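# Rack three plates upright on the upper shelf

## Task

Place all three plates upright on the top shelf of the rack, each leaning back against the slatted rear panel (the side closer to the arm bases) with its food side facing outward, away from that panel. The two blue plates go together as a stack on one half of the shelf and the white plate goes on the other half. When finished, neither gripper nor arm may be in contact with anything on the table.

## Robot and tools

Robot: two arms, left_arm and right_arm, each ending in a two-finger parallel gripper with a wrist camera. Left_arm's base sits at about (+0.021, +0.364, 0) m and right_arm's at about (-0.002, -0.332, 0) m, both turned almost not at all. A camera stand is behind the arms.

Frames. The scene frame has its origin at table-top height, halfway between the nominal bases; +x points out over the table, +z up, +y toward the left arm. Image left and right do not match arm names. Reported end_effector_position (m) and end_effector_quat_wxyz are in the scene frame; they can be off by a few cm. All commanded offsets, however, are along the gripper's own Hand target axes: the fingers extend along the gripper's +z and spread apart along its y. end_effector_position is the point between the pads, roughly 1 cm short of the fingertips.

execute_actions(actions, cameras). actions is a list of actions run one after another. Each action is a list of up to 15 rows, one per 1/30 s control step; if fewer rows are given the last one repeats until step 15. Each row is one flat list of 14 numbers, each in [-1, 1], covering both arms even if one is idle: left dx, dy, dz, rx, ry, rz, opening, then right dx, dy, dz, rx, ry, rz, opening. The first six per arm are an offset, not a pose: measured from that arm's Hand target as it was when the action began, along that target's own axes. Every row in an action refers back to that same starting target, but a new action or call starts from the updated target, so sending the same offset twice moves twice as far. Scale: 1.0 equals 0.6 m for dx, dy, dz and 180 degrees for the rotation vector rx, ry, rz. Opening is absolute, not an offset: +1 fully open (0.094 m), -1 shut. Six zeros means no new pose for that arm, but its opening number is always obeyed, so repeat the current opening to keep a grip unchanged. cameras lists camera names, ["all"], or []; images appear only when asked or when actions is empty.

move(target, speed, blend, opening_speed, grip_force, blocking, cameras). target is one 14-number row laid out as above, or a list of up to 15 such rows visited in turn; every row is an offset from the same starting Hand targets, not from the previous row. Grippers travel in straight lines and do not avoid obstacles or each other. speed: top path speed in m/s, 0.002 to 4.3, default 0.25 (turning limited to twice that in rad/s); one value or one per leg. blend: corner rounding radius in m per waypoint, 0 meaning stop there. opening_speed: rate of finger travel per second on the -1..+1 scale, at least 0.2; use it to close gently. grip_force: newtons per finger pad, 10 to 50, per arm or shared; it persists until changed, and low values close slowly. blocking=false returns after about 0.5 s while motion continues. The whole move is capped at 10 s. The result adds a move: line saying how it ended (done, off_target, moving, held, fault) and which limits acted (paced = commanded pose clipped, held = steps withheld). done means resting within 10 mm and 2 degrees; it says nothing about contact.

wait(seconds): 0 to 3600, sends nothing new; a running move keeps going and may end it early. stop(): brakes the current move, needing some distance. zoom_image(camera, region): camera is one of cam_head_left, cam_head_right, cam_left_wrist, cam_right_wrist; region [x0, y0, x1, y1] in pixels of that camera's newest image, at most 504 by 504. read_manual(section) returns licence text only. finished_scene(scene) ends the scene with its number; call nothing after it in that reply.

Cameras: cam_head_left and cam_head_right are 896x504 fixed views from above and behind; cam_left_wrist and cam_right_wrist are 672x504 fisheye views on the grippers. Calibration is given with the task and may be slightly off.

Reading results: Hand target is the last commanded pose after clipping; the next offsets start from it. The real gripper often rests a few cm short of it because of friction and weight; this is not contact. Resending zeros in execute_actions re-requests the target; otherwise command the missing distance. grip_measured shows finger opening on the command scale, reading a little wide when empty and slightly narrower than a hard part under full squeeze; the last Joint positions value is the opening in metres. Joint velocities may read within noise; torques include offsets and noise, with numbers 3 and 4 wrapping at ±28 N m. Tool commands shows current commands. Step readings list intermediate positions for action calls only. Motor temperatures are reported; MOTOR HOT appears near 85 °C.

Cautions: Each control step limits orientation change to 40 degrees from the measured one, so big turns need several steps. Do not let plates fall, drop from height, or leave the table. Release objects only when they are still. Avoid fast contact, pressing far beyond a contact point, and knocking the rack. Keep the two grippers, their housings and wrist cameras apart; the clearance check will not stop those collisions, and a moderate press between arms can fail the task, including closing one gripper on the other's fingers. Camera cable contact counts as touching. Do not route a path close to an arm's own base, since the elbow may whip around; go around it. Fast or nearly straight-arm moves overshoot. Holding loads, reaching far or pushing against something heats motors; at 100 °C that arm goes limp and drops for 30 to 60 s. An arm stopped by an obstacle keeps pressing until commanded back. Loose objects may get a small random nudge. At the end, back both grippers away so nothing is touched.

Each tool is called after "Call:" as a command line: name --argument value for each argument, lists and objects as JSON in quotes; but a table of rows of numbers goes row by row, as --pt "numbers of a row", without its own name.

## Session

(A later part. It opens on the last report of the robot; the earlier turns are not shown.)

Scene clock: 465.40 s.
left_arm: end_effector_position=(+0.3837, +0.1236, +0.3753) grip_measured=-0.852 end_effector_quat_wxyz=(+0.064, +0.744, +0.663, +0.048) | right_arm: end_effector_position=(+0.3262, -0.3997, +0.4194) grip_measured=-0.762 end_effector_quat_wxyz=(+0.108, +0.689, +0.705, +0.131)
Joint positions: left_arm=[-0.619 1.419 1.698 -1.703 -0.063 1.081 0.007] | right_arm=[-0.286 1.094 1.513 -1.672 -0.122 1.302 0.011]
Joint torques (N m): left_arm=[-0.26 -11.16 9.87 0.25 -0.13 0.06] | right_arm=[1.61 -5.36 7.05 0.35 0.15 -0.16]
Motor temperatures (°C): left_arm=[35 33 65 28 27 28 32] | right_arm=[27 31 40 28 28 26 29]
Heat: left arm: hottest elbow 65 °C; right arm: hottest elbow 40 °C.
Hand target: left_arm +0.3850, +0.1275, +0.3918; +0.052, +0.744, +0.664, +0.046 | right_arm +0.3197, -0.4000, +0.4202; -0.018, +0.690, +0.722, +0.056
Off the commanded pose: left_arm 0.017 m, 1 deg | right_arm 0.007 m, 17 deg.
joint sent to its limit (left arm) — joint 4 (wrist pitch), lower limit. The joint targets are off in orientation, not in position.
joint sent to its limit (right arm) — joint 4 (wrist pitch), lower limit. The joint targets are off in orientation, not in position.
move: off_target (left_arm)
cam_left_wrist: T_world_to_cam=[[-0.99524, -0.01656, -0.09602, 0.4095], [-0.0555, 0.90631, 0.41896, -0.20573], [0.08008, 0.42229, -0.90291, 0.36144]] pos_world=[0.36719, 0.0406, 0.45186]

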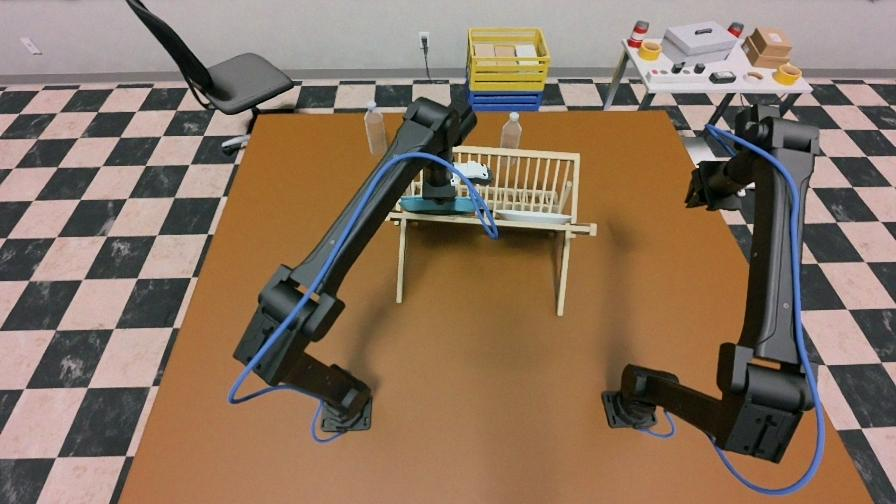

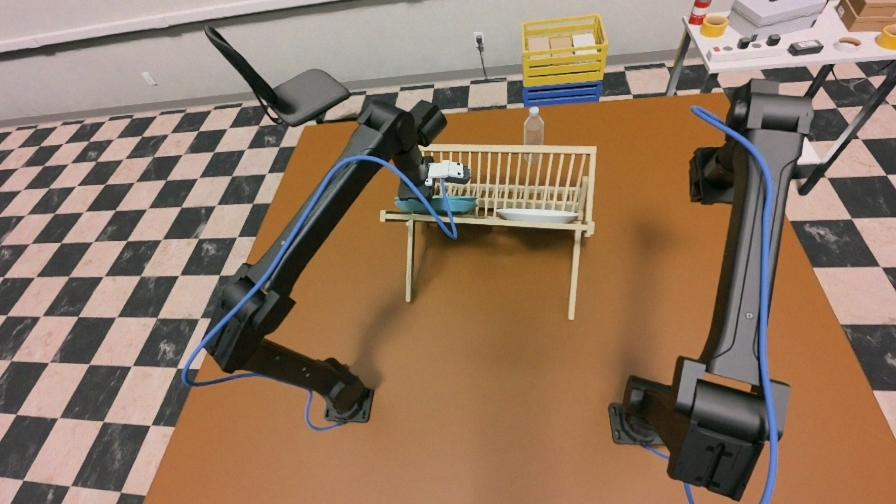

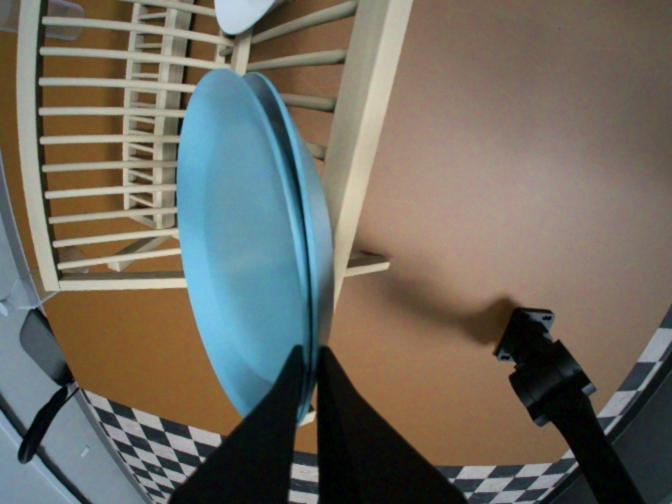

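Call:
zoom_image --camera "cam_head_left" --region '[370, 130, 610, 270]'

Call:
zoom_image --camera "cam_head_right" --region '[370, 130, 610, 270]'

Scaled by 2.100.

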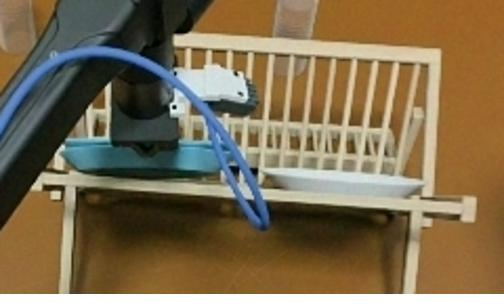

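Scaled by 2.100.

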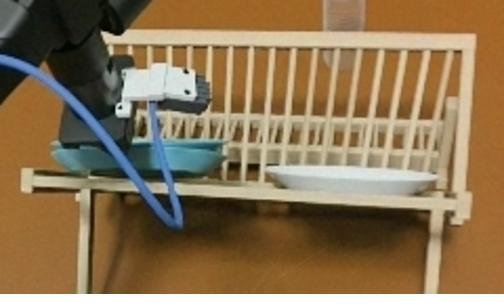

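Call:
move --pt "0.0037 0.0432 0.0882 0 0 0 -1 0 0 0 0 0 0 -0.76" --pt "0.0037 0.0588 0.1325 0 0 0 -1 0 0 0 0 0 0 -0.76" --speed 0.06 --blend '[0.01,0]' --cameras '["cam_left_wrist"]'

Scene clock: 480.60 s.
left_arm: end_effector_position=(+0.4262, +0.1236, +0.3080) grip_measured=-0.855 end_effector_quat_wxyz=(+0.038, +0.746, +0.663, +0.042) | right_arm: end_effector_position=(+0.3262, -0.3997, +0.4194) grip_measured=-0.762 end_effector_quat_wxyz=(+0.108, +0.689, +0.705, +0.131)
Joint positions: left_arm=[-0.566 1.513 1.623 -1.585 -0.06 1.135 0.007] | right_arm=[-0.286 1.094 1.513 -1.672 -0.122 1.302 0.011]
Joint torques (N m): left_arm=[-0.5 -12.51 9.44 0.7 0.02 -0.01] | right_arm=[1.61 -6.36 7.05 0.39 0.18 -0.21]
Motor temperatures (°C): left_arm=[35 33 61 27 27 28 33] | right_arm=[27 31 39 27 28 26 28]
Heat: left arm: hottest elbow 61 °C; right arm: hottest elbow 39 °C.
Hand target: left_arm +0.4310, +0.1244, +0.3181; +0.052, +0.745, +0.664, +0.046 | right_arm +0.3197, -0.4000, +0.4202; -0.018, +0.690, +0.722, +0.056
Off the commanded pose: left_arm 0.011 m, 2 deg | right_arm 0.007 m, 17 deg.
joint sent to its limit (right arm) — joint 4 (wrist pitch), lower limit. The joint targets are off in orientation, not in position.
move: off_target (left_arm)
cam_left_wrist: T_world_to_cam=[[-0.9985, -0.01268, -0.05335, 0.43311], [-0.03536, 0.89252, 0.44961, -0.19145], [0.04191, 0.45082, -0.89163, 0.30662]] pos_world=[0.41284, 0.03814, 0.38257]

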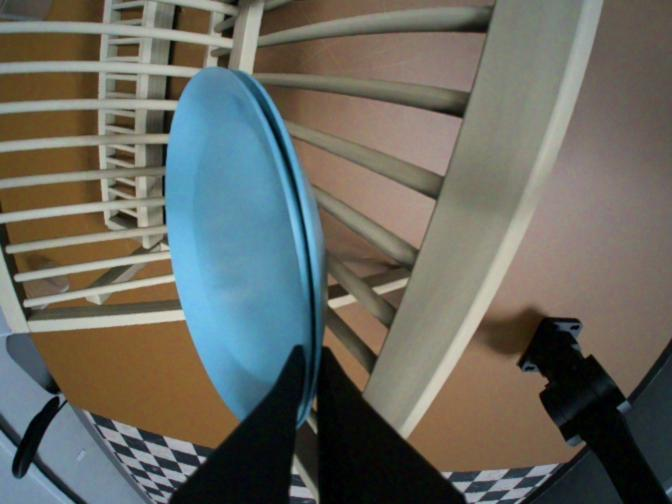

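Call:
move --target '[0.0,0.0105,0.0125,0,0,0,-1,0,0,0,0,0,0,-0.76]' --speed 0.04 --cameras '["all"]'

Scene clock: 484.80 s.
left_arm: end_effector_position=(+0.4286, +0.1242, +0.3078) grip_measured=-0.855 end_effector_quat_wxyz=(+0.040, +0.746, +0.663, +0.043) | right_arm: end_effector_position=(+0.3262, -0.3997, +0.4194) grip_measured=-0.762 end_effector_quat_wxyz=(+0.108, +0.689, +0.705, +0.131)
Joint positions: left_arm=[-0.562 1.514 1.623 -1.578 -0.06 1.139 0.007] | right_arm=[-0.286 1.094 1.513 -1.672 -0.122 1.302 0.011]
Joint torques (N m): left_arm=[0.32 -11.22 9.44 1.01 0.07 0] | right_arm=[1.44 -5.3 7.13 0.51 0.2 -0.15]
Motor temperatures (°C): left_arm=[35 33 60 27 27 28 33] | right_arm=[27 31 39 27 28 26 28]
Heat: left arm: hottest elbow 60 °C; right arm: hottest elbow 39 °C.
Hand target: left_arm +0.4381, +0.1236, +0.3116; +0.052, +0.745, +0.664, +0.046 | right_arm +0.3197, -0.4000, +0.4202; -0.018, +0.690, +0.722, +0.056
Off the commanded pose: left_arm 0.010 m, 1 deg | right_arm 0.007 m, 17 deg.
joint sent to its limit (right arm) — joint 4 (wrist pitch), lower limit. The joint targets are off in orientation, not in position.
move: done
cam_left_wrist: T_world_to_cam=[[-0.99821, -0.01289, -0.05845, 0.43707], [-0.03771, 0.89377, 0.44694, -0.19013], [0.04648, 0.44834, -0.89265, 0.30475]] pos_world=[0.41495, 0.03893, 0.38256]
cam_right_wrist: T_world_to_cam=[[-0.94303, -0.17836, -0.28087, 0.34526], [-0.28381, 0.87179, 0.3993, 0.31962], [0.17364, 0.45626, -0.87274, 0.59975]] pos_world=[0.31216, -0.4907, 0.49278]

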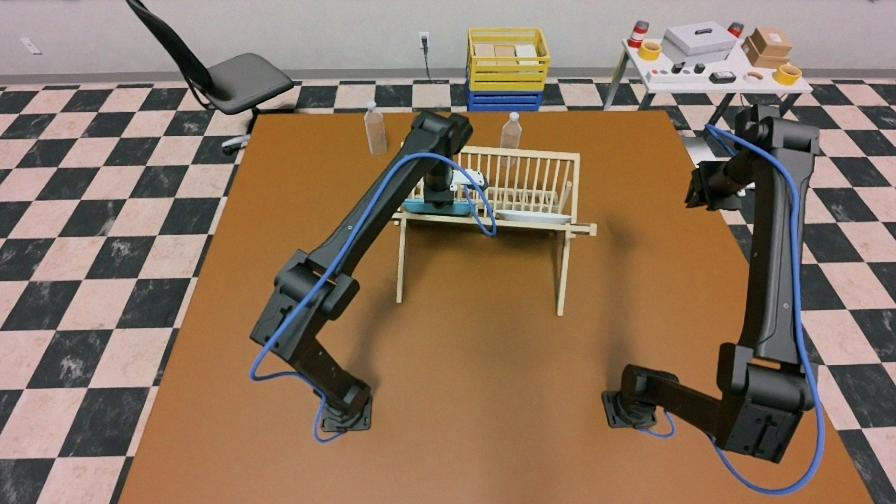

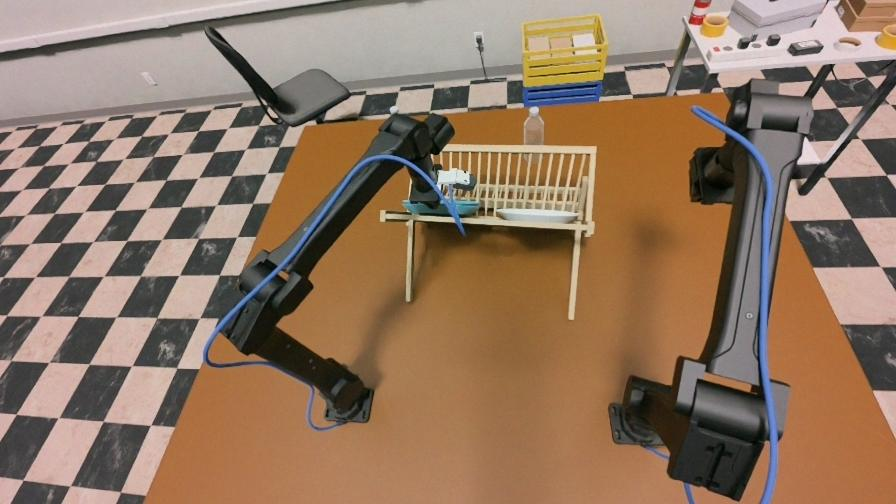

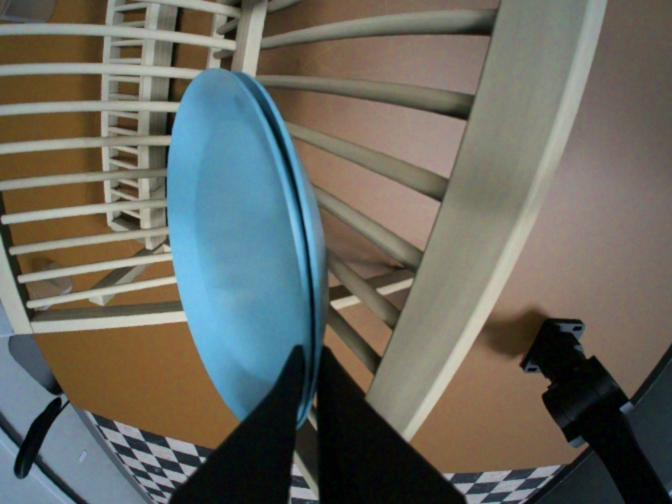

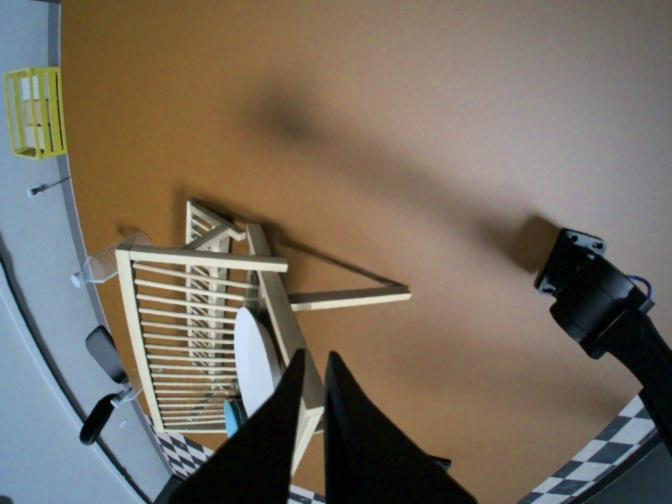

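Call:
move --pt "-0.0008 -0.0165 0.0042 0 0 0 -1 0 0 0 0 0 0 -0.76" --pt "-0.0008 -0.0165 0.0042 0 0 0 -0.68 0 0 0 0 0 0 -0.76" --pt "-0.0008 -0.0165 -0.1958 0 0 0 -0.68 0 0 0 0 0 0 -0.76" --speed '[0.05,0.05,0.1]' --opening_speed 0.6 --cameras '["all"]'

Scene clock: 492.97 s.
left_arm: end_effector_position=(+0.4125, +0.1305, +0.3995) grip_measured=-0.681 end_effector_quat_wxyz=(+0.092, +0.743, +0.660, +0.059) | right_arm: end_effector_position=(+0.3262, -0.3997, +0.4194) grip_measured=-0.762 end_effector_quat_wxyz=(+0.108, +0.689, +0.705, +0.131)
Joint positions: left_arm=[-0.57 1.451 1.791 -1.7 -0.061 1.136 0.015] | right_arm=[-0.286 1.094 1.513 -1.672 -0.122 1.302 0.011]
Joint torques (N m): left_arm=[-1.67 -11.22 11.82 0.23 -0.06 -0.14] | right_arm=[1.44 -6.07 7.1 0.42 0.13 -0.12]
Motor temperatures (°C): left_arm=[35 33 60 27 27 28 32] | right_arm=[27 31 39 27 28 26 28]
Heat: left arm: hottest elbow 60 °C; right arm: hottest elbow 39 °C.
Hand target: left_arm +0.4121, +0.1261, +0.4264; +0.052, +0.745, +0.664, +0.046 | right_arm +0.3197, -0.4000, +0.4202; -0.018, +0.690, +0.722, +0.056
Off the commanded pose: left_arm 0.027 m, 5 deg | right_arm 0.007 m, 17 deg.
joint sent to its limit (left arm) — joint 4 (wrist pitch), lower limit. The joint targets are off in orientation, not in position.
joint sent to its limit (right arm) — joint 4 (wrist pitch), lower limit. The joint targets are off in orientation, not in position.
move: off_target (left_arm)
cam_left_wrist: T_world_to_cam=[[-0.98872, -0.01441, -0.1491, 0.45892], [-0.07231, 0.91761, 0.39084, -0.2038], [0.13119, 0.39721, -0.9083, 0.3624]] pos_world=[0.39146, 0.04968, 0.47725]
cam_right_wrist: T_world_to_cam=[[-0.94303, -0.17836, -0.28087, 0.34526], [-0.28381, 0.87179, 0.3993, 0.31962], [0.17364, 0.45626, -0.87274, 0.59975]] pos_world=[0.31216, -0.4907, 0.49278]

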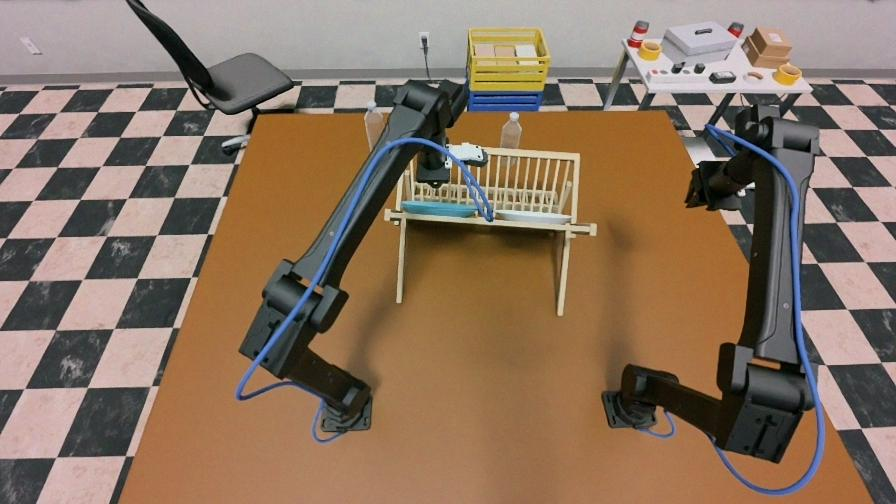

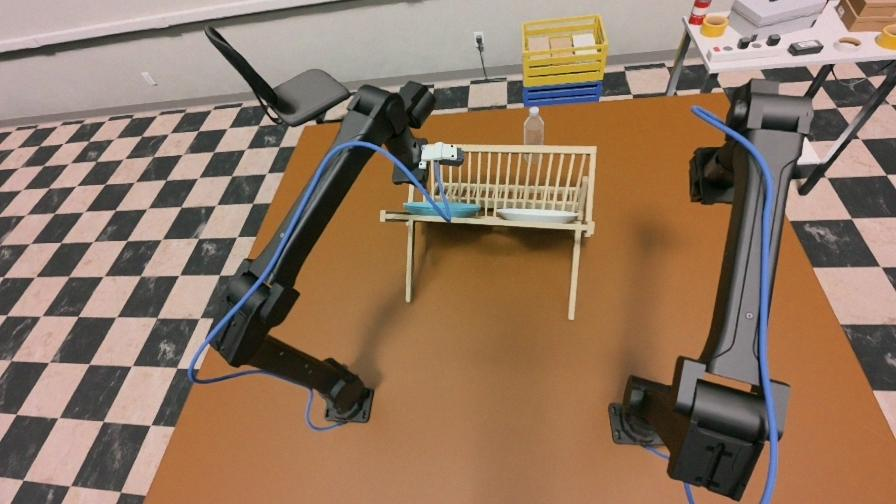

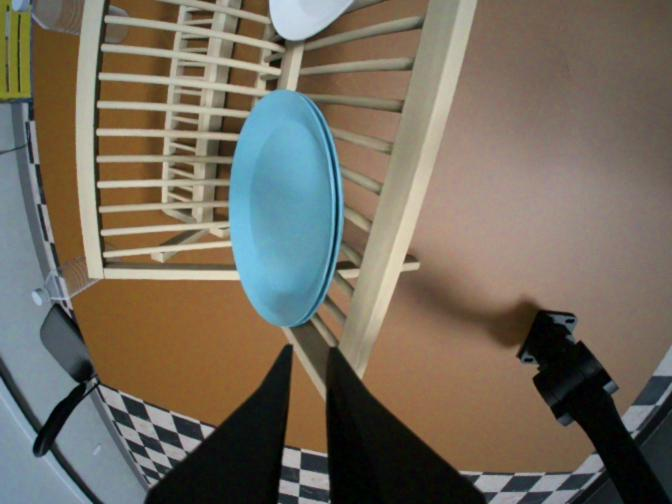

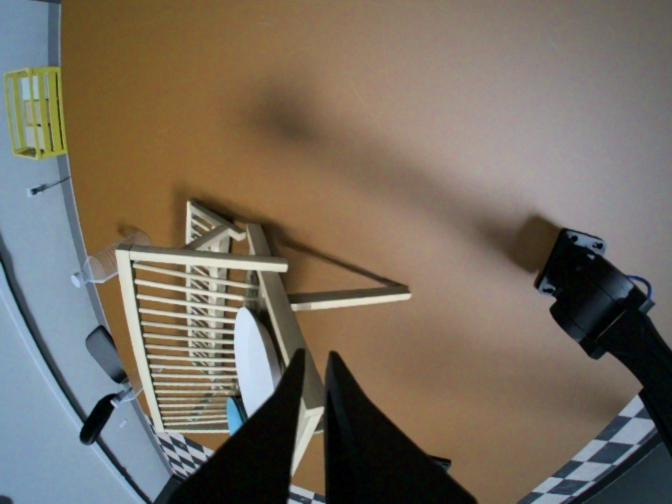

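Call:
move --pt "-0.0038 -0.0097 -0.1697 0 0 0 -0.68 0 0 0 0 0 0 -0.76" --pt "0.3695 -0.1182 -0.1848 -0.11 0 0 -0.68 0 0 0 0 0 0 -0.76" --speed '[0.15,0.25]' --blend '[0.02,0]' --cameras '["all"]'

Call:
zoom_image --camera "cam_head_left" --region '[370, 130, 610, 270]'

Call:
zoom_image --camera "cam_head_right" --region '[370, 130, 610, 270]'

Scene clock: 500.80 s.
left_arm: end_effector_position=(+0.3578, +0.3552, +0.5240) grip_measured=-0.681 end_effector_quat_wxyz=(+0.199, +0.716, +0.644, +0.180) | right_arm: end_effector_position=(+0.3262, -0.3997, +0.4194) grip_measured=-0.762 end_effector_quat_wxyz=(+0.108, +0.689, +0.705, +0.131)
Joint positions: left_arm=[-0.007 1.099 1.77 -1.7 0.055 1.665 0.015] | right_arm=[-0.286 1.094 1.513 -1.672 -0.122 1.302 0.011]
Joint torques (N m): left_arm=[-0.73 -5.71 7.1 0.79 0.16 -0.01] | right_arm=[1.38 -6.18 6.9 0.28 0.24 -0.14]
Motor temperatures (°C): left_arm=[35 33 61 27 27 28 32] | right_arm=[27 31 39 27 28 26 28]
Heat: left arm: hottest elbow 61 °C; right arm: hottest elbow 39 °C.
Hand target: left_arm +0.3523, +0.3562, +0.5263; +0.180, +0.724, +0.646, +0.160 | right_arm +0.3197, -0.4000, +0.4202; -0.018, +0.690, +0.722, +0.056
Off the commanded pose: left_arm 0.006 m, 3 deg | right_arm 0.007 m, 17 deg.
joint sent to its limit (left arm) — joint 4 (wrist pitch), lower limit. The joint targets are off in orientation, not in position.
joint sent to its limit (right arm) — joint 4 (wrist pitch), lower limit. The joint targets are off in orientation, not in position.
move: off_target (left_arm)
cam_left_wrist: T_world_to_cam=[[-0.88633, -0.03623, -0.46164, 0.56155], [-0.21503, 0.91513, 0.34103, -0.38465], [0.4101, 0.40153, -0.8189, 0.24532]] pos_world=[0.3144, 0.27385, 0.5913]
cam_right_wrist: T_world_to_cam=[[-0.94303, -0.17836, -0.28087, 0.34526], [-0.28381, 0.87179, 0.3993, 0.31962], [0.17364, 0.45626, -0.87274, 0.59975]] pos_world=[0.31216, -0.4907, 0.49278]

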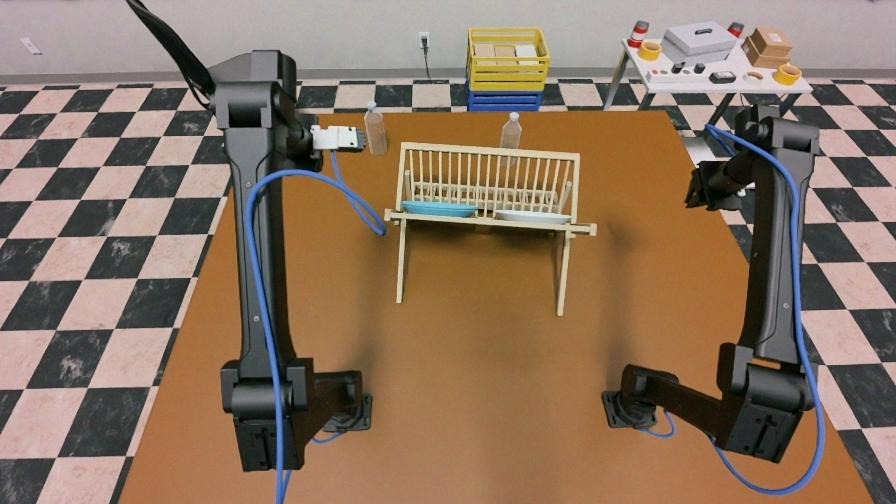

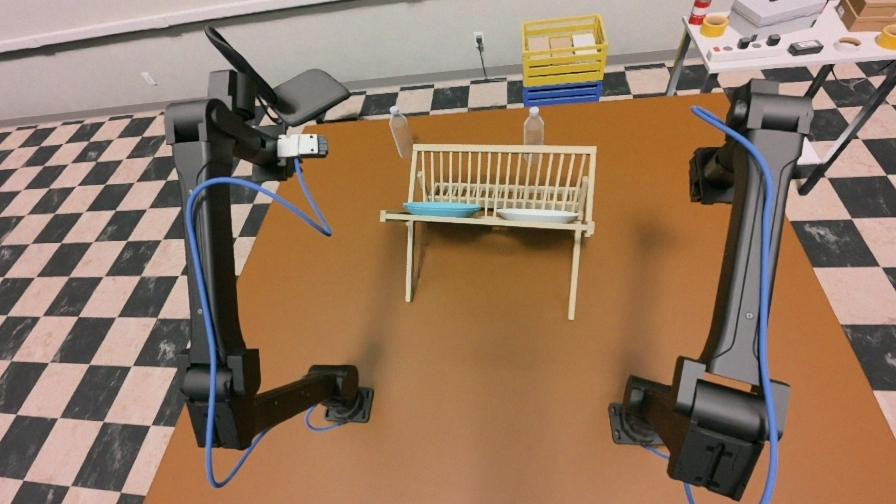

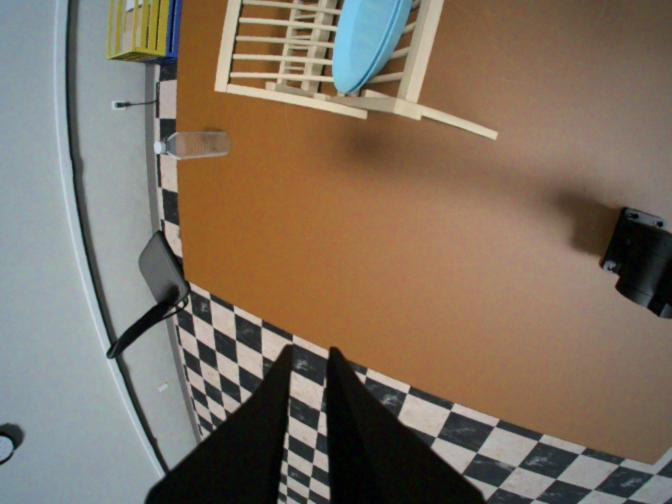

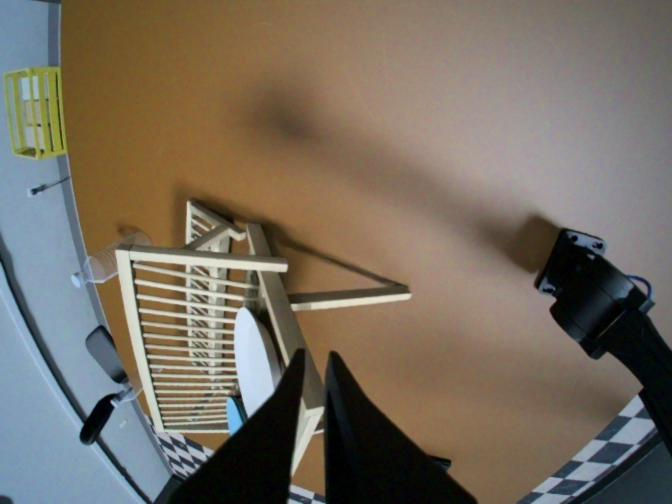

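Scaled by 2.100.

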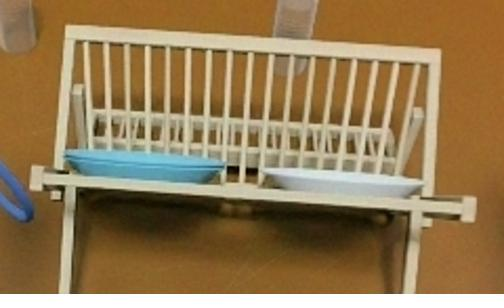

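Scaled by 2.100.

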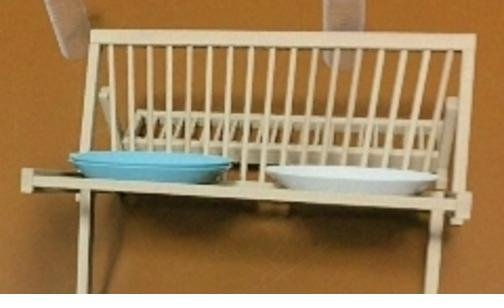

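Call:
finished_scene --scene 2

The scene is finished: the task was done.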